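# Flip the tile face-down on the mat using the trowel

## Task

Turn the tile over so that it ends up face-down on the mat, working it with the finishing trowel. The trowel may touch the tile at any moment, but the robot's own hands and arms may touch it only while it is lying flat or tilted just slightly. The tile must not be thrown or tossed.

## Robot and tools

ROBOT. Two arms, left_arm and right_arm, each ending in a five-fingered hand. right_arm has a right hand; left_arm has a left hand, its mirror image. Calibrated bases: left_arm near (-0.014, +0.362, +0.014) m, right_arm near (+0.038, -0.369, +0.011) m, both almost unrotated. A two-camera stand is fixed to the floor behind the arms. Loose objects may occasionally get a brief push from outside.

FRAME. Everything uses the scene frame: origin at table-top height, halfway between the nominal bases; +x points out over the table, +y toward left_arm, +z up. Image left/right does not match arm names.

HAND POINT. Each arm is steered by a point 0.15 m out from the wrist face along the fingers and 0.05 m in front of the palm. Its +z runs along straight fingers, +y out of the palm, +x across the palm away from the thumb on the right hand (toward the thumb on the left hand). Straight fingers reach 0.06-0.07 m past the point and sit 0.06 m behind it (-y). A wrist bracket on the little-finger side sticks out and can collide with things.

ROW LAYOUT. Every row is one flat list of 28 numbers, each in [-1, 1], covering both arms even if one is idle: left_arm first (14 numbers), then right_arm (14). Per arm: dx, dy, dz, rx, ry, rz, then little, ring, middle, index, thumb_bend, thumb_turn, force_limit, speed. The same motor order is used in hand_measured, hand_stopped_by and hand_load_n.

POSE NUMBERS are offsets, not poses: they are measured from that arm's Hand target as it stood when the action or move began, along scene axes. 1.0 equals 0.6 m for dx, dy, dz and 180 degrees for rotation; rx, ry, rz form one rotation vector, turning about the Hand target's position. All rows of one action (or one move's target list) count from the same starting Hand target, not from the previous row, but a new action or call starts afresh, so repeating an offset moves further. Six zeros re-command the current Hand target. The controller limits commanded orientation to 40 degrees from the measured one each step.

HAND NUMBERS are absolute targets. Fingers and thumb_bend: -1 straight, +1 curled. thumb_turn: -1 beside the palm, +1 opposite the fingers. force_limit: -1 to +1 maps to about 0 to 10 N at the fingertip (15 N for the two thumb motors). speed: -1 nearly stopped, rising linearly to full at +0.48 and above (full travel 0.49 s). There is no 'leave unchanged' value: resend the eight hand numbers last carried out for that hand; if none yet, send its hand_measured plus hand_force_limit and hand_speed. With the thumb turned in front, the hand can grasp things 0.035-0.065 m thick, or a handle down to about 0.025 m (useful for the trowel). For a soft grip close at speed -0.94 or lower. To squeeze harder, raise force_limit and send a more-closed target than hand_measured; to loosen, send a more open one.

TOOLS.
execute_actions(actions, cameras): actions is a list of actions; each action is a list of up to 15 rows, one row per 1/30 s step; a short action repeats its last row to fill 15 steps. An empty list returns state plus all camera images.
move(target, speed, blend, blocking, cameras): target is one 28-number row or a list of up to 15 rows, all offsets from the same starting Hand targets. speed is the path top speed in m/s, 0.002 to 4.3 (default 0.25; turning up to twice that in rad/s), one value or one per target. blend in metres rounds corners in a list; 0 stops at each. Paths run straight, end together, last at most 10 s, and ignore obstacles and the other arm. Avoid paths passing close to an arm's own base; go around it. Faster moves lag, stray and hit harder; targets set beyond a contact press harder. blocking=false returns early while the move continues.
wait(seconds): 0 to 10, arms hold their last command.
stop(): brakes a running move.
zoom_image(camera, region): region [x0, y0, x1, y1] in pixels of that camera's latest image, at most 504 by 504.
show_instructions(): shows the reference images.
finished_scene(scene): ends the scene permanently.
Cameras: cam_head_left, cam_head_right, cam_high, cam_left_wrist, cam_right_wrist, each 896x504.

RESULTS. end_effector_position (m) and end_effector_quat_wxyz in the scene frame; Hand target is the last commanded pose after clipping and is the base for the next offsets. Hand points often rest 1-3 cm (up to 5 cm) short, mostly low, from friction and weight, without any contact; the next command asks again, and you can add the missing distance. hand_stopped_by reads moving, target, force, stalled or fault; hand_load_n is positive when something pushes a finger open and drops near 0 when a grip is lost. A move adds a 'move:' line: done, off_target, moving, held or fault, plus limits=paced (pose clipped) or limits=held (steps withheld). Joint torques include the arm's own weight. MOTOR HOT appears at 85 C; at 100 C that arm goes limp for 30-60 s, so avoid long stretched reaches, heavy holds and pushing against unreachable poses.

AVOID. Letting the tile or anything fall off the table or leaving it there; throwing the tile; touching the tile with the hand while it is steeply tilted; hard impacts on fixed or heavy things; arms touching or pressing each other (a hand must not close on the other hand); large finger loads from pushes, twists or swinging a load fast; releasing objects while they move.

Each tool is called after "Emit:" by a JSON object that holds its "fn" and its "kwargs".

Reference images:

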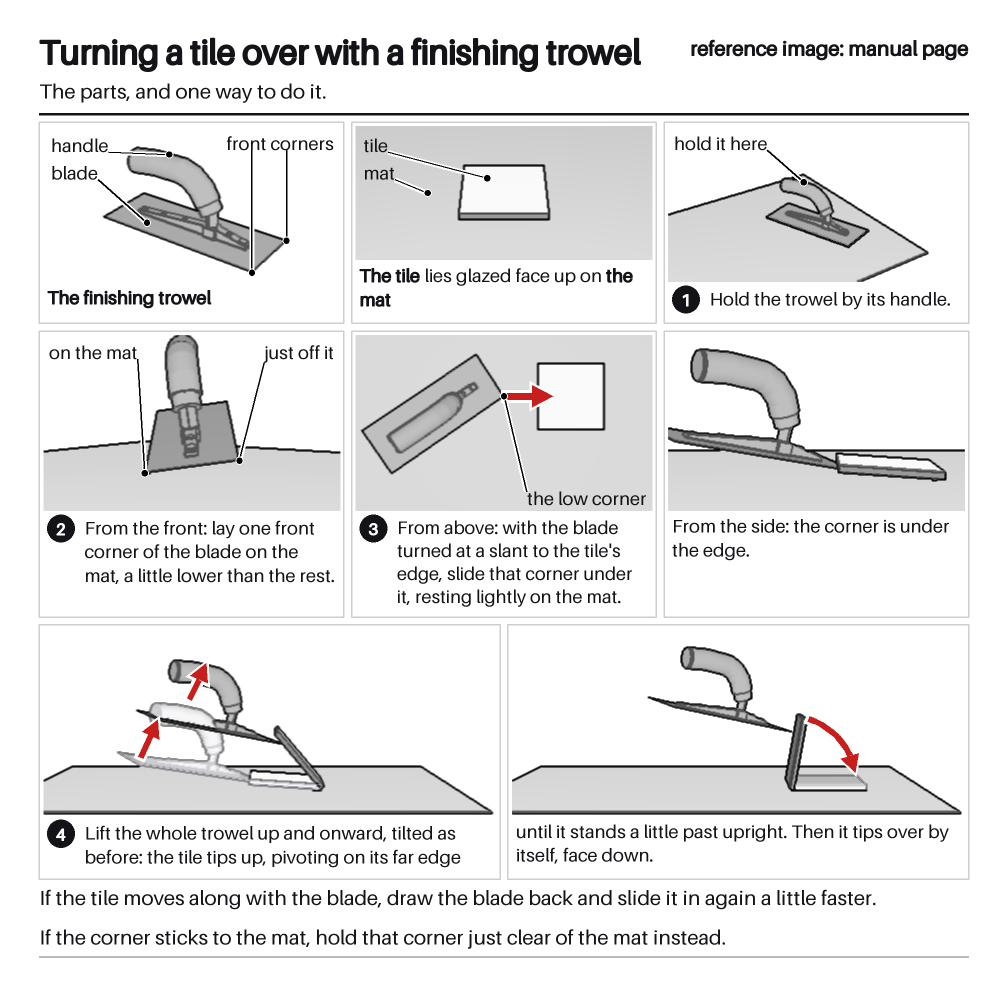

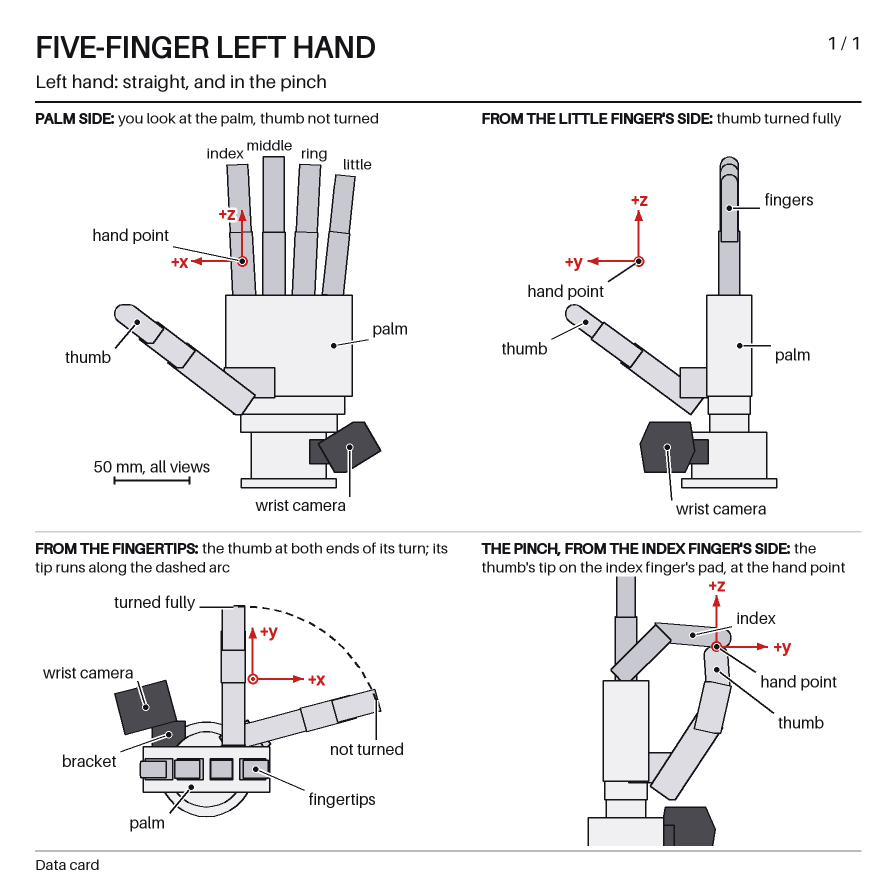

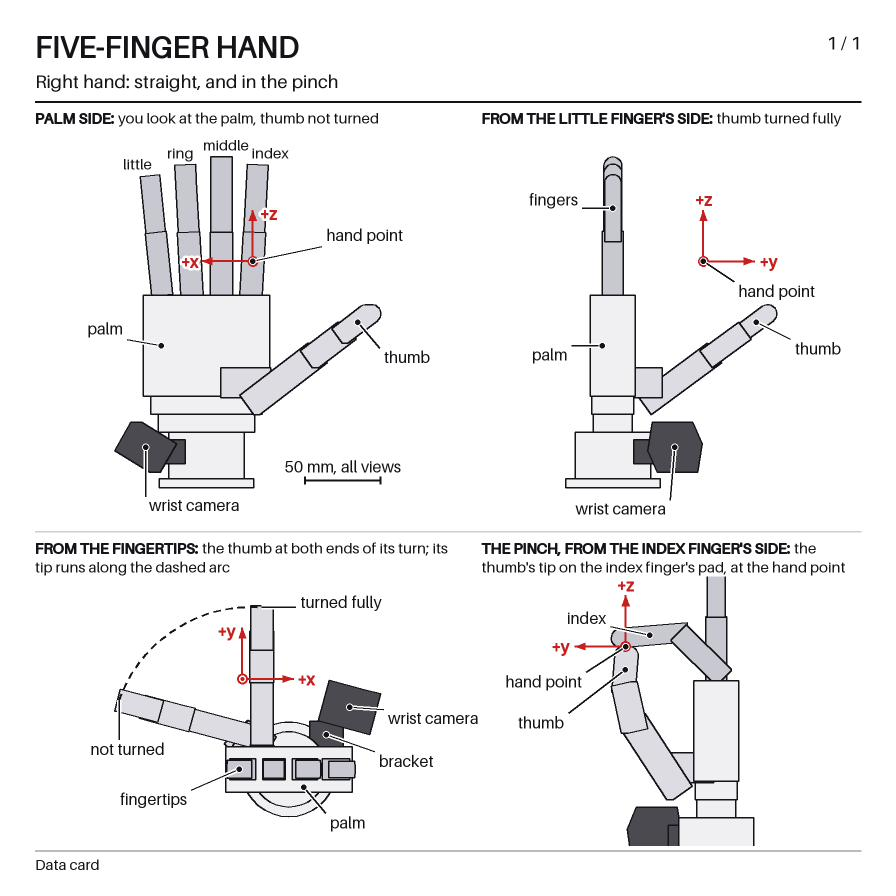

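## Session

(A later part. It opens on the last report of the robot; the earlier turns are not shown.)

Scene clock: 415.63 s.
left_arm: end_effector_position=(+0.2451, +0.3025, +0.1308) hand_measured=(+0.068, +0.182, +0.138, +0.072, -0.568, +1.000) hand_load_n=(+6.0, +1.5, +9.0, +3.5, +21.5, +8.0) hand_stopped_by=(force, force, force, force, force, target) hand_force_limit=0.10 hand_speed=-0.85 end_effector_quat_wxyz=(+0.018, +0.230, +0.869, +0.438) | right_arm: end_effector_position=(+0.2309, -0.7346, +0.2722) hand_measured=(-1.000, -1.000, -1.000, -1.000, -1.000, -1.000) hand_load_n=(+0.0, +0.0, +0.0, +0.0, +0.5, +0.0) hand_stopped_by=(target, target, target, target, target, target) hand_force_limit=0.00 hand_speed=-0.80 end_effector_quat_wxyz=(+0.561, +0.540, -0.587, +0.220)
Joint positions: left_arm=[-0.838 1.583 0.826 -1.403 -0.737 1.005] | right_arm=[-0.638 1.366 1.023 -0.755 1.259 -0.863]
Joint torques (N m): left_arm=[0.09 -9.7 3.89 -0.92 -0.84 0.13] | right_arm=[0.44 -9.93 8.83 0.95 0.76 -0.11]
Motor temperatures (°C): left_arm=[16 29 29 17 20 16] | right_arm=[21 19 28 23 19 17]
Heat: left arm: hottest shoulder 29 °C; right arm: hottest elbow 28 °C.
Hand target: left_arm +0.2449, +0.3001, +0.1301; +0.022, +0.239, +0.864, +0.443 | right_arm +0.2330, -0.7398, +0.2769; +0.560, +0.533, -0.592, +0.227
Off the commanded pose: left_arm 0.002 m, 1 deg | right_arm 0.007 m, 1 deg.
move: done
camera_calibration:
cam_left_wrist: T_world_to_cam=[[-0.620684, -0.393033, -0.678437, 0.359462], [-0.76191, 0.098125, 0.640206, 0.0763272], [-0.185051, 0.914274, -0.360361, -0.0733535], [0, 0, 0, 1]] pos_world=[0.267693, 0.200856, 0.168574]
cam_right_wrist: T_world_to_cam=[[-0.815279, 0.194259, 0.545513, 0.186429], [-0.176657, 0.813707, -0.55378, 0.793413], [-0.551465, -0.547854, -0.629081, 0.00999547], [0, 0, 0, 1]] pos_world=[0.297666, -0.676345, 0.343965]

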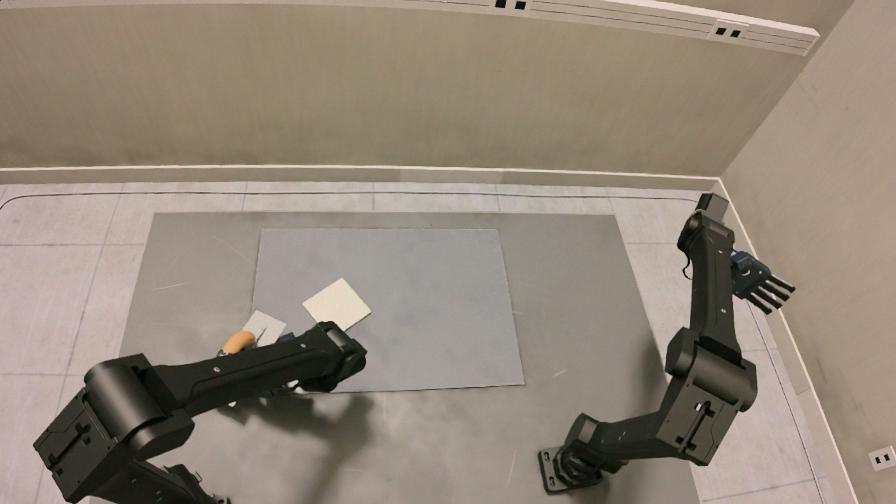

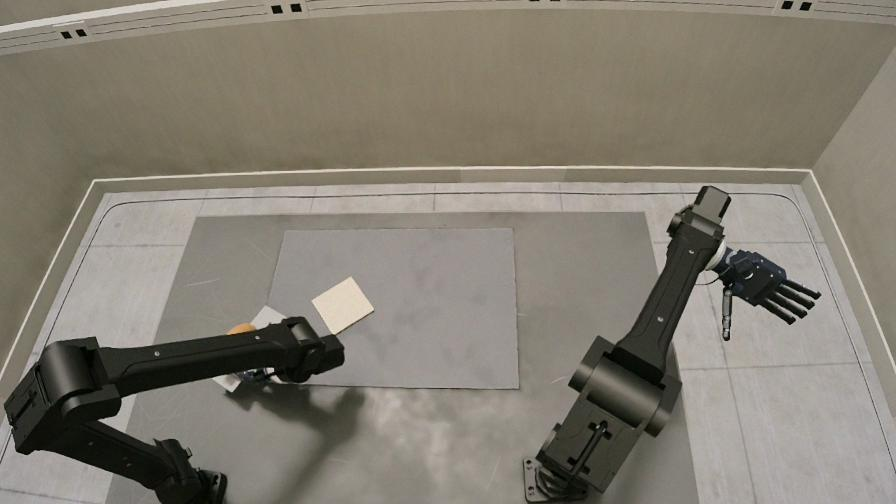

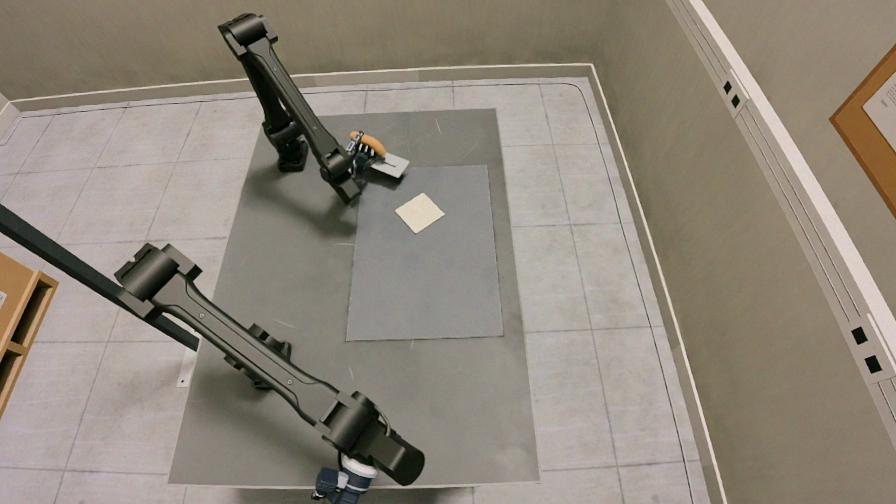

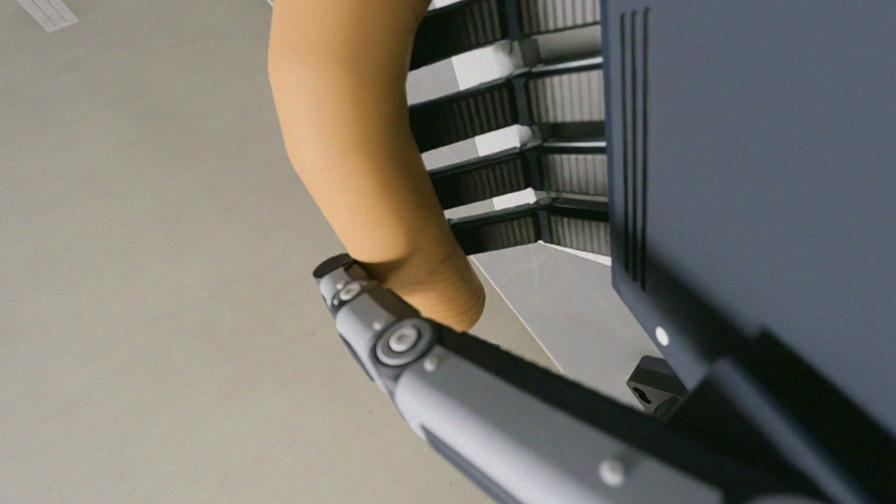

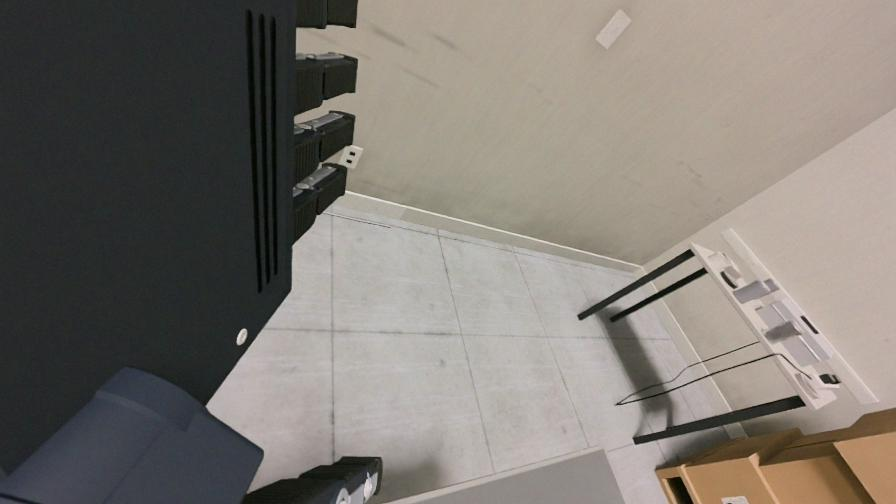

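Emit:
{"fn": "move", "kwargs": {"target": [-0.0025,-0.078,-0.072,0,0,0,0.6,0.6,0.6,0.5,-0.2,1,0.1,-0.85, 0,0,0,0,0,0,-1,-1,-1,-1,-1,-1,0,-0.8], "speed": 0.1, "cameras": ["cam_head_left","cam_head_right","cam_high","cam_left_wrist"]}}

Emit:
{"fn": "zoom_image", "kwargs": {"camera": "cam_high", "region": [350, 130, 460, 240]}}

Emit:
{"fn": "zoom_image", "kwargs": {"camera": "cam_head_left", "region": [220, 260, 380, 380]}}

Scene clock: 431.30 s.
left_arm: end_effector_position=(+0.2358, +0.2682, +0.0860) hand_measured=(+0.068, +0.182, +0.138, +0.072, -0.568, +1.000) hand_load_n=(+6.0, +1.5, +9.0, +3.5, +21.0, +8.0) hand_stopped_by=(force, force, force, force, force, target) hand_force_limit=0.10 hand_speed=-0.85 end_effector_quat_wxyz=(+0.005, +0.243, +0.860, +0.449) | right_arm: end_effector_position=(+0.2309, -0.7346, +0.2722) hand_measured=(-1.000, -1.000, -1.000, -1.000, -1.000, -1.000) hand_load_n=(+0.0, +0.0, +0.0, +0.0, +0.0, +0.0) hand_stopped_by=(target, target, target, target, target, target) hand_force_limit=0.00 hand_speed=-0.80 end_effector_quat_wxyz=(+0.561, +0.540, -0.587, +0.220)
Joint positions: left_arm=[-0.927 1.761 0.867 -1.362 -0.691 0.927] | right_arm=[-0.638 1.366 1.023 -0.755 1.259 -0.863]
Joint torques (N m): left_arm=[0.26 -11.05 6.02 -1.25 -0.59 -0.03] | right_arm=[0.38 -9.88 8.76 0.98 0.74 -0.1]
Heat: left arm: hottest elbow 28 °C; right arm: hottest elbow 28 °C.
Hand target: left_arm +0.2434, +0.2534, +0.0870; +0.022, +0.239, +0.864, +0.443 | right_arm +0.2330, -0.7398, +0.2769; +0.560, +0.533, -0.592, +0.227
Off the commanded pose: left_arm 0.017 m, 2 deg | right_arm 0.007 m, 1 deg.
move: off_target (left_arm)
camera_calibration:
cam_left_wrist: T_world_to_cam=[[-0.645902, -0.361537, -0.672385, 0.306779], [-0.741449, 0.0873003, 0.665306, 0.0971409], [-0.181833, 0.928262, -0.324449, -0.0674343], [0, 0, 0, 1]] pos_world=[0.257913, 0.165028, 0.119766]
Images, in order (width x height): cam_head_left 896x504, cam_head_right 896x504, cam_high 896x504, cam_left_wrist 896x504.

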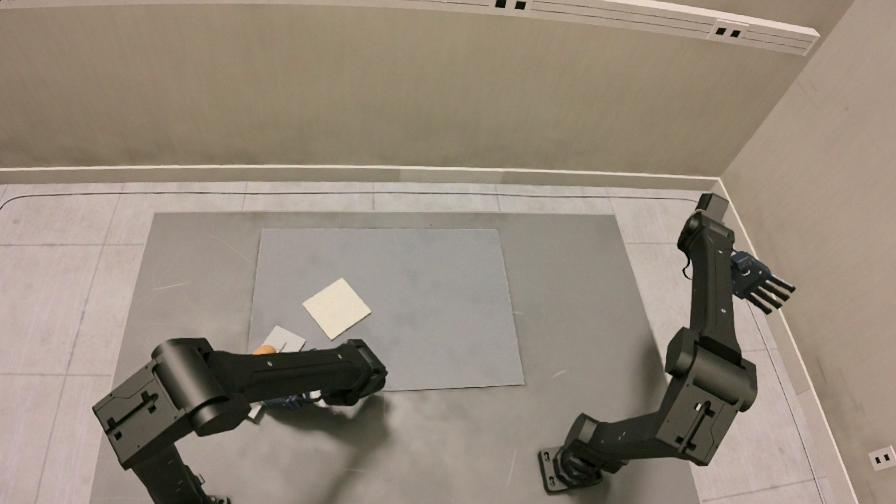

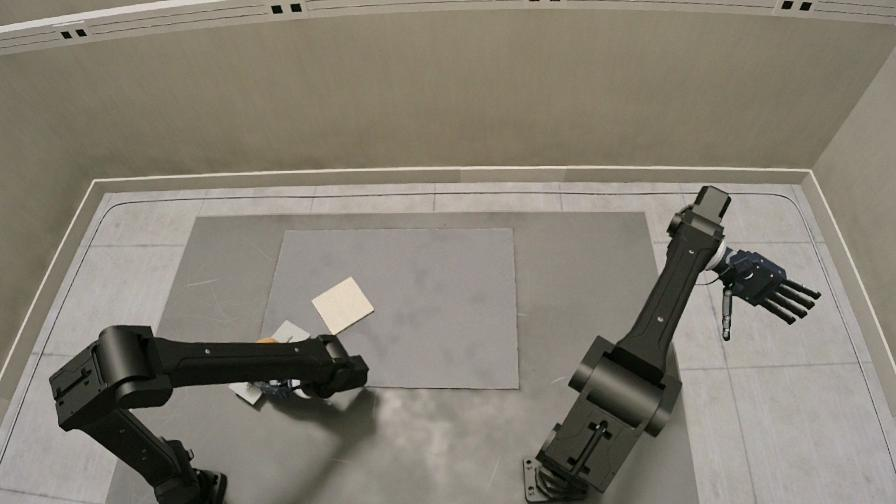

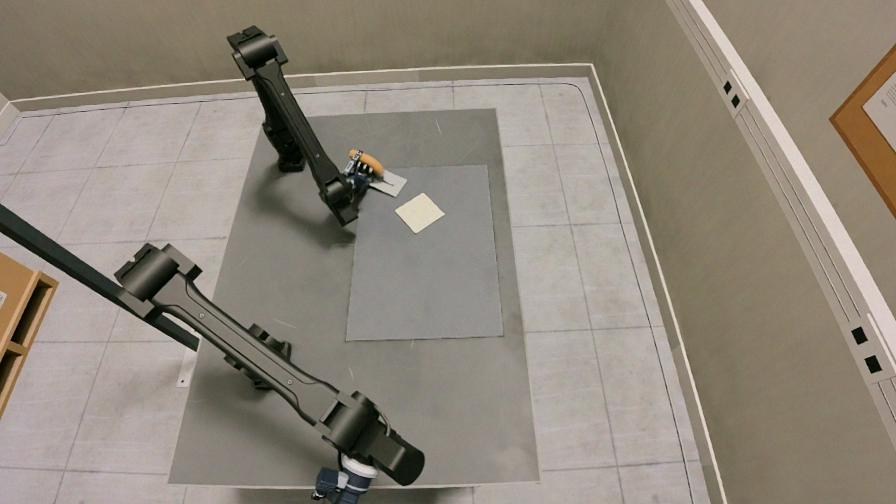

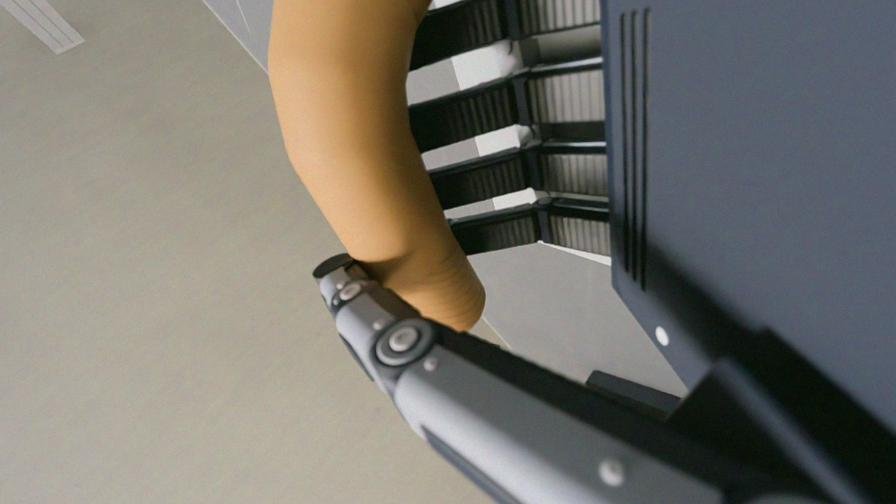

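Scaled by 4.582 from the camera's 896x504 image, which has a finer 1280x720 frame.

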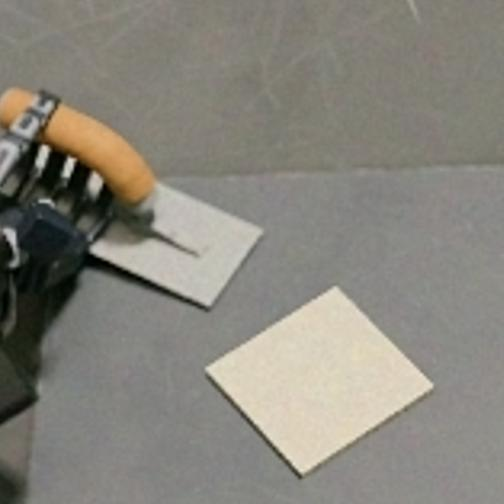

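Scaled by 3.150 from the camera's 896x504 image, which has a finer 1280x720 frame.

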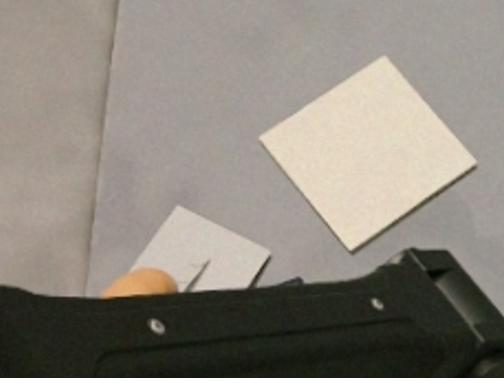

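Emit:
{"fn": "move", "kwargs": {"target": [0.008,-0.015,-0.02,0,0,0,0.6,0.6,0.6,0.5,-0.2,1,0.1,-0.85, 0,0,0,0,0,0,-1,-1,-1,-1,-1,-1,0,-0.8], "speed": 0.05, "cameras": ["cam_head_left","cam_high"]}}

Emit:
{"fn": "zoom_image", "kwargs": {"camera": "cam_high", "region": [370, 150, 440, 220]}}

Emit:
{"fn": "zoom_image", "kwargs": {"camera": "cam_head_left", "region": [250, 300, 350, 380]}}

Scene clock: 443.10 s.
left_arm: end_effector_position=(+0.2389, +0.2609, +0.0772) hand_measured=(+0.068, +0.182, +0.138, +0.072, -0.568, +1.000) hand_load_n=(+3.5, +1.0, +9.0, +4.5, +21.0, +9.0) hand_stopped_by=(force, force, force, force, force, target) hand_force_limit=0.10 hand_speed=-0.85 end_effector_quat_wxyz=(+0.009, +0.234, +0.862, +0.450) | right_arm: end_effector_position=(+0.2309, -0.7346, +0.2722) hand_measured=(-1.000, -1.000, -1.000, -1.000, -1.000, -1.000) hand_load_n=(+0.0, +0.0, +0.0, +0.0, +0.0, +0.0) hand_stopped_by=(target, target, target, target, target, target) hand_force_limit=0.00 hand_speed=-0.80 end_effector_quat_wxyz=(+0.561, +0.540, -0.587, +0.220)
Joint positions: left_arm=[-0.929 1.799 0.891 -1.352 -0.69 0.903] | right_arm=[-0.638 1.366 1.023 -0.755 1.259 -0.863]
Joint torques (N m): left_arm=[0.09 -10.93 6.06 -0.95 -0.56 0.18] | right_arm=[0.56 -10.05 8.79 0.98 0.75 -0.11]
Heat: left arm: hottest elbow 28 °C; right arm: hottest elbow 28 °C.
Hand target: left_arm +0.2482, +0.2444, +0.0749; +0.022, +0.239, +0.864, +0.443 | right_arm +0.2330, -0.7398, +0.2769; +0.560, +0.533, -0.592, +0.227
Off the commanded pose: left_arm 0.019 m, 2 deg | right_arm 0.007 m, 1 deg.
move: off_target (left_arm)
Images, in order (width x height): cam_head_left 896x504, cam_high 896x504.

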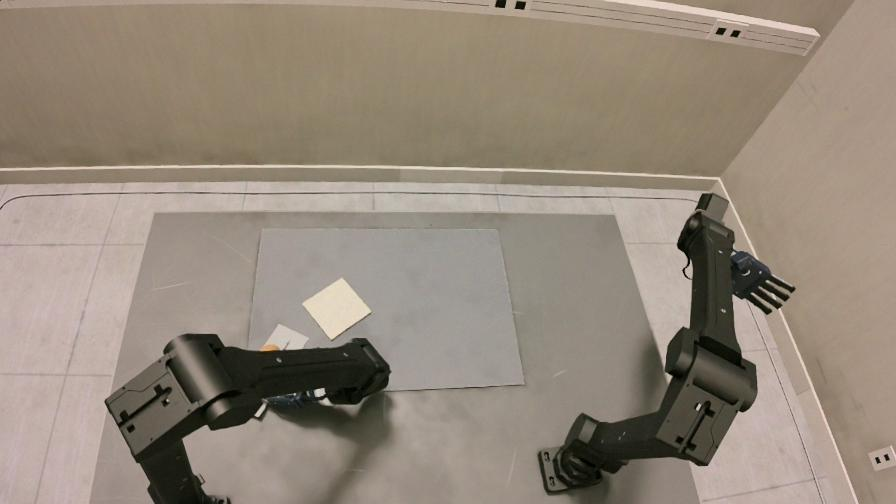

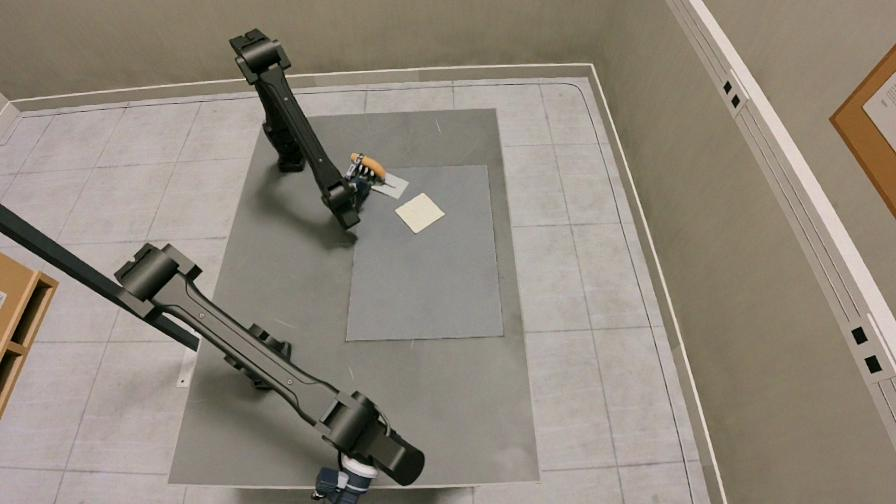

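Scaled by 7.200 from the camera's 896x504 image, which has a finer 1280x720 frame.

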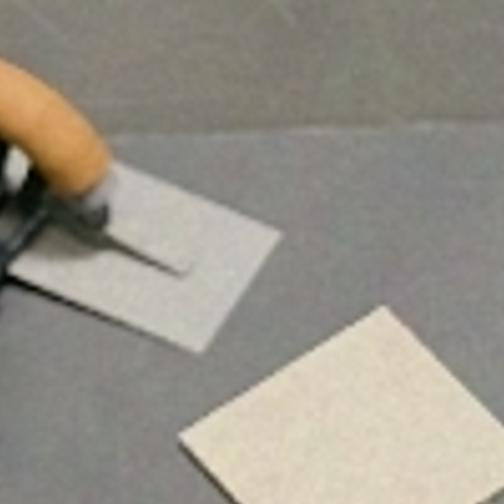

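Scaled by 5.040 from the camera's 896x504 image, which has a finer 1280x720 frame.

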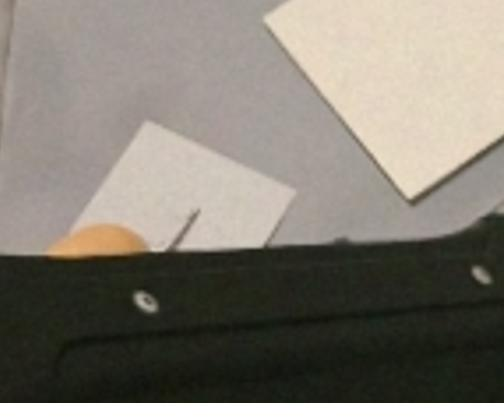

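Emit:
{"fn": "move", "kwargs": {"target": [0.069,-0.088,-0.006,0,0,0,0.6,0.6,0.6,0.5,-0.2,1,0.1,-0.85, 0,0,0,0,0,0,-1,-1,-1,-1,-1,-1,0,-0.8], "speed": 0.15, "cameras": ["cam_head_left","cam_high"]}}

Emit:
{"fn": "zoom_image", "kwargs": {"camera": "cam_high", "region": [370, 160, 460, 250]}}

Emit:
{"fn": "zoom_image", "kwargs": {"camera": "cam_head_left", "region": [250, 260, 390, 380]}}

Scene clock: 454.90 s.
left_arm: end_effector_position=(+0.2774, +0.2078, +0.0728) hand_measured=(+0.070, +0.182, +0.138, +0.072, -0.568, +1.000) hand_load_n=(+2.5, +1.0, +9.0, +5.0, +20.5, +10.0) hand_stopped_by=(force, force, force, force, force, target) hand_force_limit=0.10 hand_speed=-0.85 end_effector_quat_wxyz=(+0.019, +0.226, +0.865, +0.447) | right_arm: end_effector_position=(+0.2309, -0.7346, +0.2722) hand_measured=(-1.000, -1.000, -1.000, -1.000, -1.000, -1.000) hand_load_n=(+0.0, +0.0, +0.0, +0.0, +0.0, +0.0) hand_stopped_by=(target, target, target, target, target, target) hand_force_limit=0.00 hand_speed=-0.80 end_effector_quat_wxyz=(+0.561, +0.540, -0.587, +0.220)
Joint positions: left_arm=[-0.929 1.922 1.09 -1.415 -0.695 0.886] | right_arm=[-0.638 1.366 1.023 -0.755 1.259 -0.863]
Joint torques (N m): left_arm=[0.62 -12.92 7.17 -1.39 -0.56 0.42] | right_arm=[0.62 -9.82 8.77 1.03 0.76 -0.1]
Heat: left arm: hottest elbow 28 °C; right arm: hottest elbow 28 °C.
Hand target: left_arm +0.2896, +0.1915, +0.0714; +0.022, +0.239, +0.864, +0.443 | right_arm +0.2330, -0.7398, +0.2769; +0.560, +0.533, -0.592, +0.227
Off the commanded pose: left_arm 0.020 m, 2 deg | right_arm 0.007 m, 1 deg.
move: off_target (left_arm)
Images, in order (width x height): cam_head_left 896x504, cam_high 896x504.

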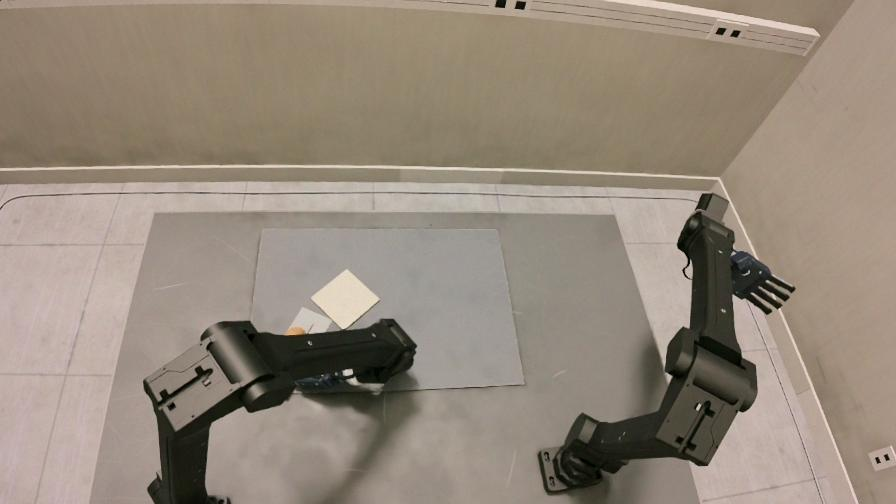

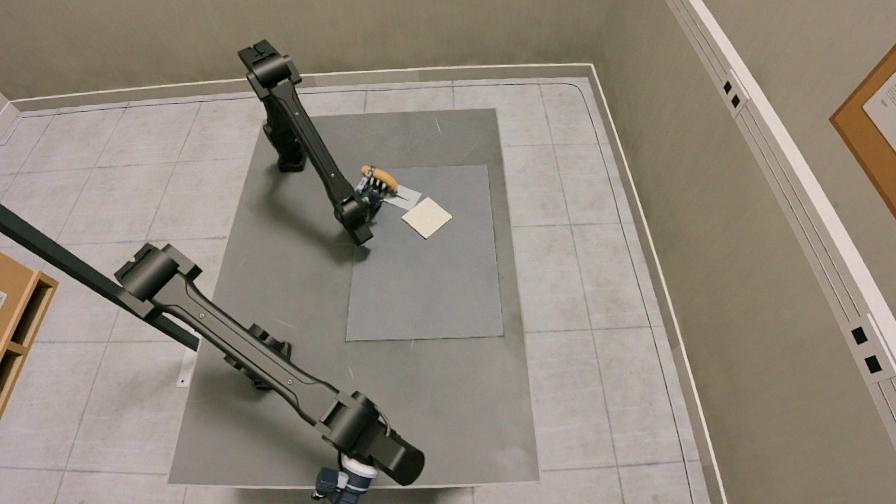

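Scaled by 5.600 from the camera's 896x504 image, which has a finer 1280x720 frame.

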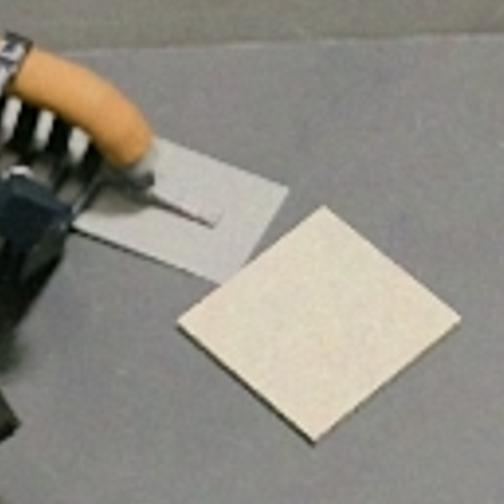

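Scaled by 3.600 from the camera's 896x504 image, which has a finer 1280x720 frame.

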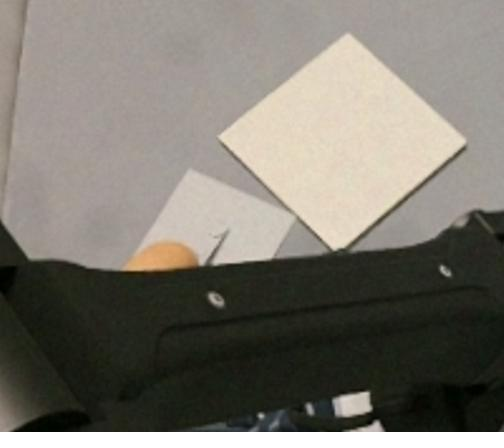

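Emit:
{"fn": "move", "kwargs": {"target": [[-0.06,0.08,0.02,0,0,0,0.6,0.6,0.6,0.5,-0.2,1,0.1,-0.85, 0,0,0,0,0,0,-1,-1,-1,-1,-1,-1,0,-0.8],[-0.08,0.1,0.0,0,0,0,0.6,0.6,0.6,0.5,-0.2,1,0.1,-0.85, 0,0,0,0,0,0,-1,-1,-1,-1,-1,-1,0,-0.8]], "speed": 0.12, "blend": [0.01,0], "cameras": ["cam_head_left","cam_high"]}}

Emit:
{"fn": "zoom_image", "kwargs": {"camera": "cam_high", "region": [370, 160, 460, 250]}}

Scene clock: 466.53 s.
left_arm: end_effector_position=(+0.2474, +0.2496, +0.0693) hand_measured=(+0.070, +0.182, +0.138, +0.072, -0.568, +1.000) hand_load_n=(+0.5, +0.5, +9.5, +6.5, +20.0, +10.5) hand_stopped_by=(force, force, force, force, force, target) hand_force_limit=0.10 hand_speed=-0.85 end_effector_quat_wxyz=(+0.025, +0.230, +0.865, +0.444) | right_arm: end_effector_position=(+0.2309, -0.7346, +0.2722) hand_measured=(-1.000, -1.000, -1.000, -1.000, -1.000, -1.000) hand_load_n=(+0.0, +0.0, +0.0, +0.0, +0.0, +0.0) hand_stopped_by=(target, target, target, target, target, target) hand_force_limit=0.00 hand_speed=-0.80 end_effector_quat_wxyz=(+0.561, +0.540, -0.587, +0.220)
Joint positions: left_arm=[-0.933 1.825 0.917 -1.323 -0.701 0.897] | right_arm=[-0.638 1.366 1.023 -0.755 1.259 -0.863]
Joint torques (N m): left_arm=[0.26 -14.21 2.07 -1.28 -0.12 0.21] | right_arm=[0.5 -9.88 8.77 1.05 0.75 -0.1]
Heat: left arm: hottest elbow 28 °C; right arm: hottest elbow 28 °C.
Hand target: left_arm +0.2416, +0.2516, +0.0713; +0.022, +0.239, +0.864, +0.443 | right_arm +0.2330, -0.7398, +0.2769; +0.560, +0.533, -0.592, +0.227
Off the commanded pose: left_arm 0.006 m, 1 deg | right_arm 0.007 m, 1 deg.
move: done
Images, in order (width x height): cam_head_left 896x504, cam_high 896x504.

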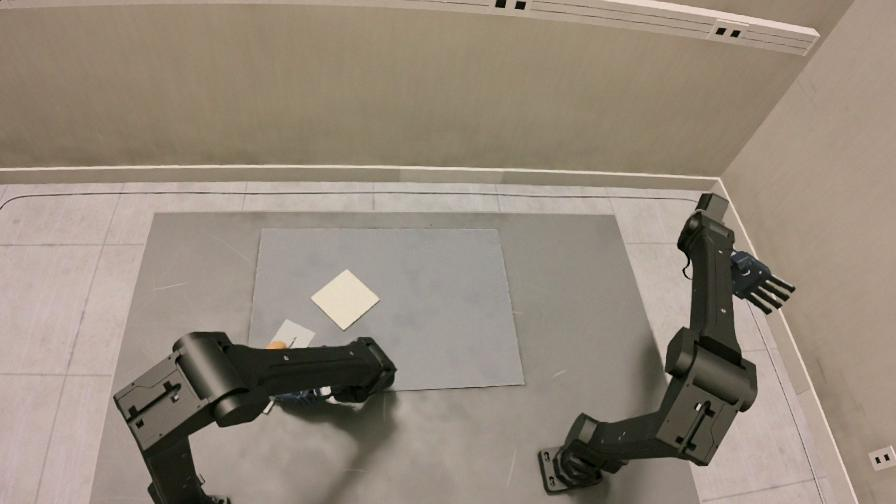

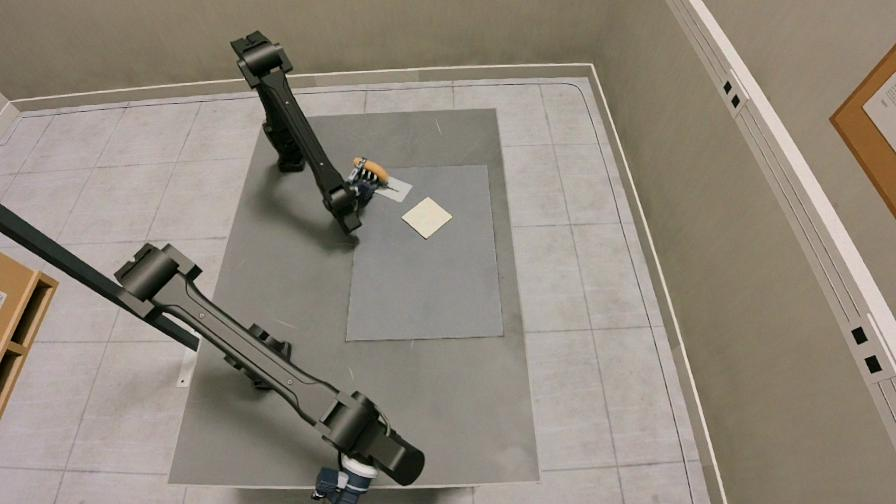

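Scaled by 5.600 from the camera's 896x504 image, which has a finer 1280x720 frame.

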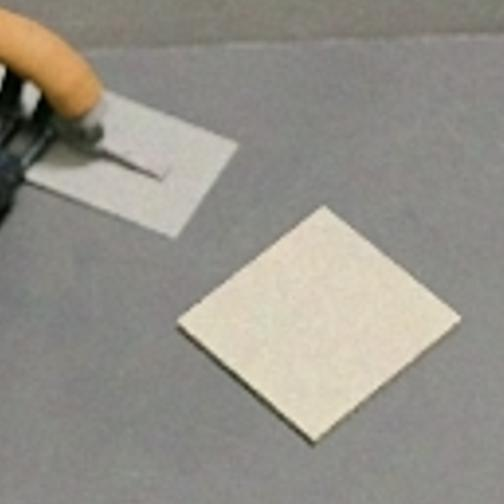

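Emit:
{"fn": "move", "kwargs": {"target": [0.124,-0.116,-0.004,0,0,0,0.6,0.6,0.6,0.5,-0.2,1,0.1,-0.85, 0,0,0,0,0,0,-1,-1,-1,-1,-1,-1,0,-0.8], "speed": 0.45, "cameras": ["cam_head_left","cam_high"]}}

Emit:
{"fn": "zoom_image", "kwargs": {"camera": "cam_high", "region": [370, 160, 460, 250]}}

Scene clock: 475.47 s.
left_arm: end_effector_position=(+0.3008, +0.1908, +0.0706) hand_measured=(+0.070, +0.182, +0.138, +0.072, -0.568, +1.000) hand_load_n=(+1.5, +1.0, +9.0, +5.5, +20.0, +10.0) hand_stopped_by=(force, force, force, force, force, target) hand_force_limit=0.10 hand_speed=-0.85 end_effector_quat_wxyz=(+0.027, +0.230, +0.865, +0.446) | right_arm: end_effector_position=(+0.2309, -0.7346, +0.2722) hand_measured=(-1.000, -1.000, -1.000, -1.000, -1.000, -1.000) hand_load_n=(+0.0, +0.0, +0.0, +0.0, +0.0, +0.0) hand_stopped_by=(target, target, target, target, target, target) hand_force_limit=0.00 hand_speed=-0.80 end_effector_quat_wxyz=(+0.561, +0.540, -0.587, +0.220)
Joint positions: left_arm=[-0.915 1.965 1.164 -1.419 -0.717 0.914] | right_arm=[-0.638 1.366 1.023 -0.755 1.259 -0.863]
Joint torques (N m): left_arm=[2.08 -13.8 7.21 -1.37 -0.53 0.51] | right_arm=[0.44 -10.05 8.8 0.98 0.74 -0.1]
Heat: left arm: hottest elbow 28 °C; right arm: hottest elbow 28 °C.
Hand target: left_arm +0.3160, +0.1819, +0.0690; +0.022, +0.239, +0.864, +0.443 | right_arm +0.2330, -0.7398, +0.2769; +0.560, +0.533, -0.592, +0.227
Off the commanded pose: left_arm 0.018 m, 1 deg | right_arm 0.007 m, 1 deg.
move: off_target (left_arm)
Images, in order (width x height): cam_head_left 896x504, cam_high 896x504.

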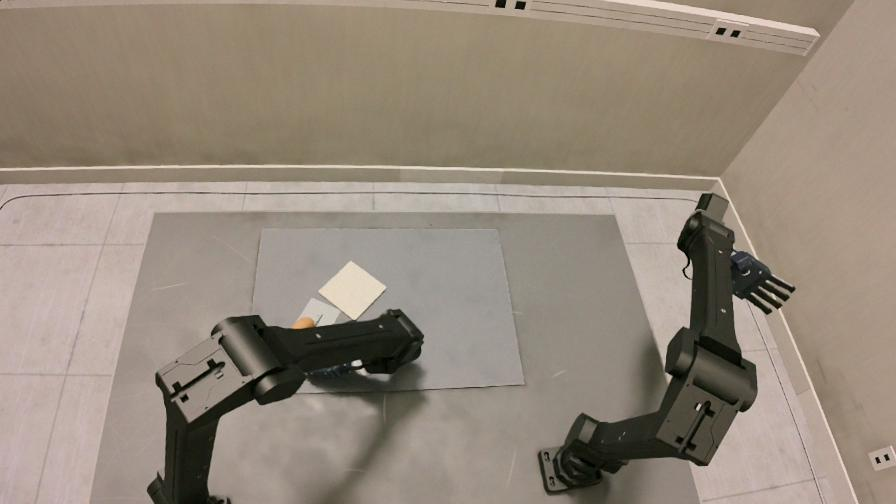

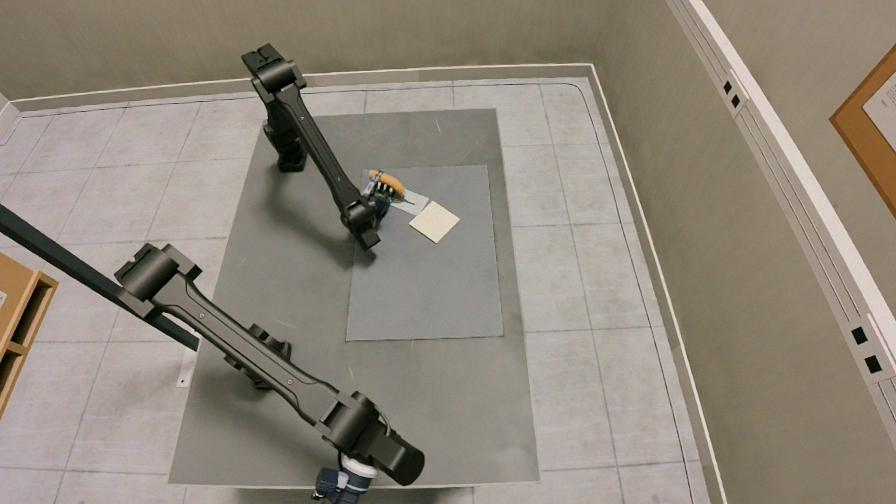

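Scaled by 5.600 from the camera's 896x504 image, which has a finer 1280x720 frame.

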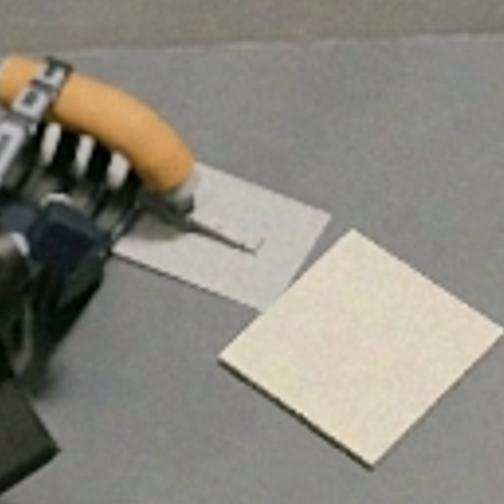

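Emit:
{"fn": "zoom_image", "kwargs": {"camera": "cam_high", "region": [405, 195, 435, 225]}}

Emit:
{"fn": "zoom_image", "kwargs": {"camera": "cam_head_left", "region": [300, 280, 370, 335]}}

Scaled by 16.800 from the camera's 896x504 image, which has a finer 1280x720 frame.

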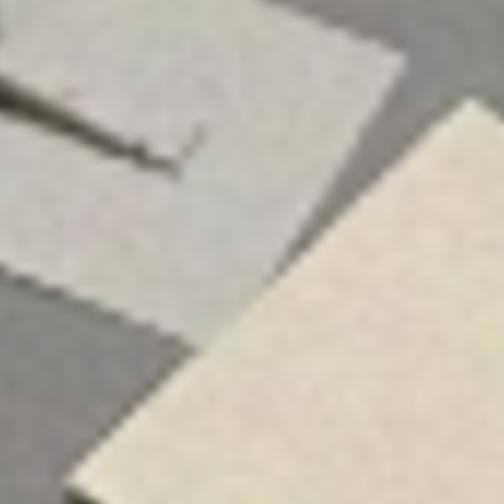

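Scaled by 7.200 from the camera's 896x504 image, which has a finer 1280x720 frame.

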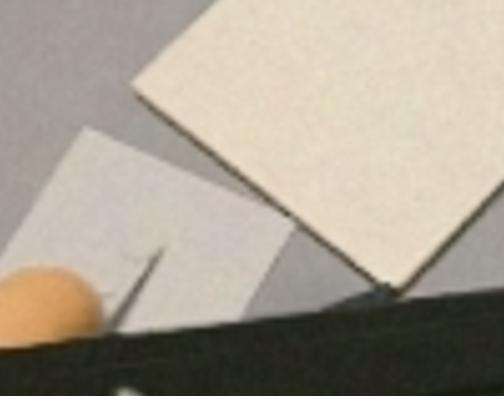

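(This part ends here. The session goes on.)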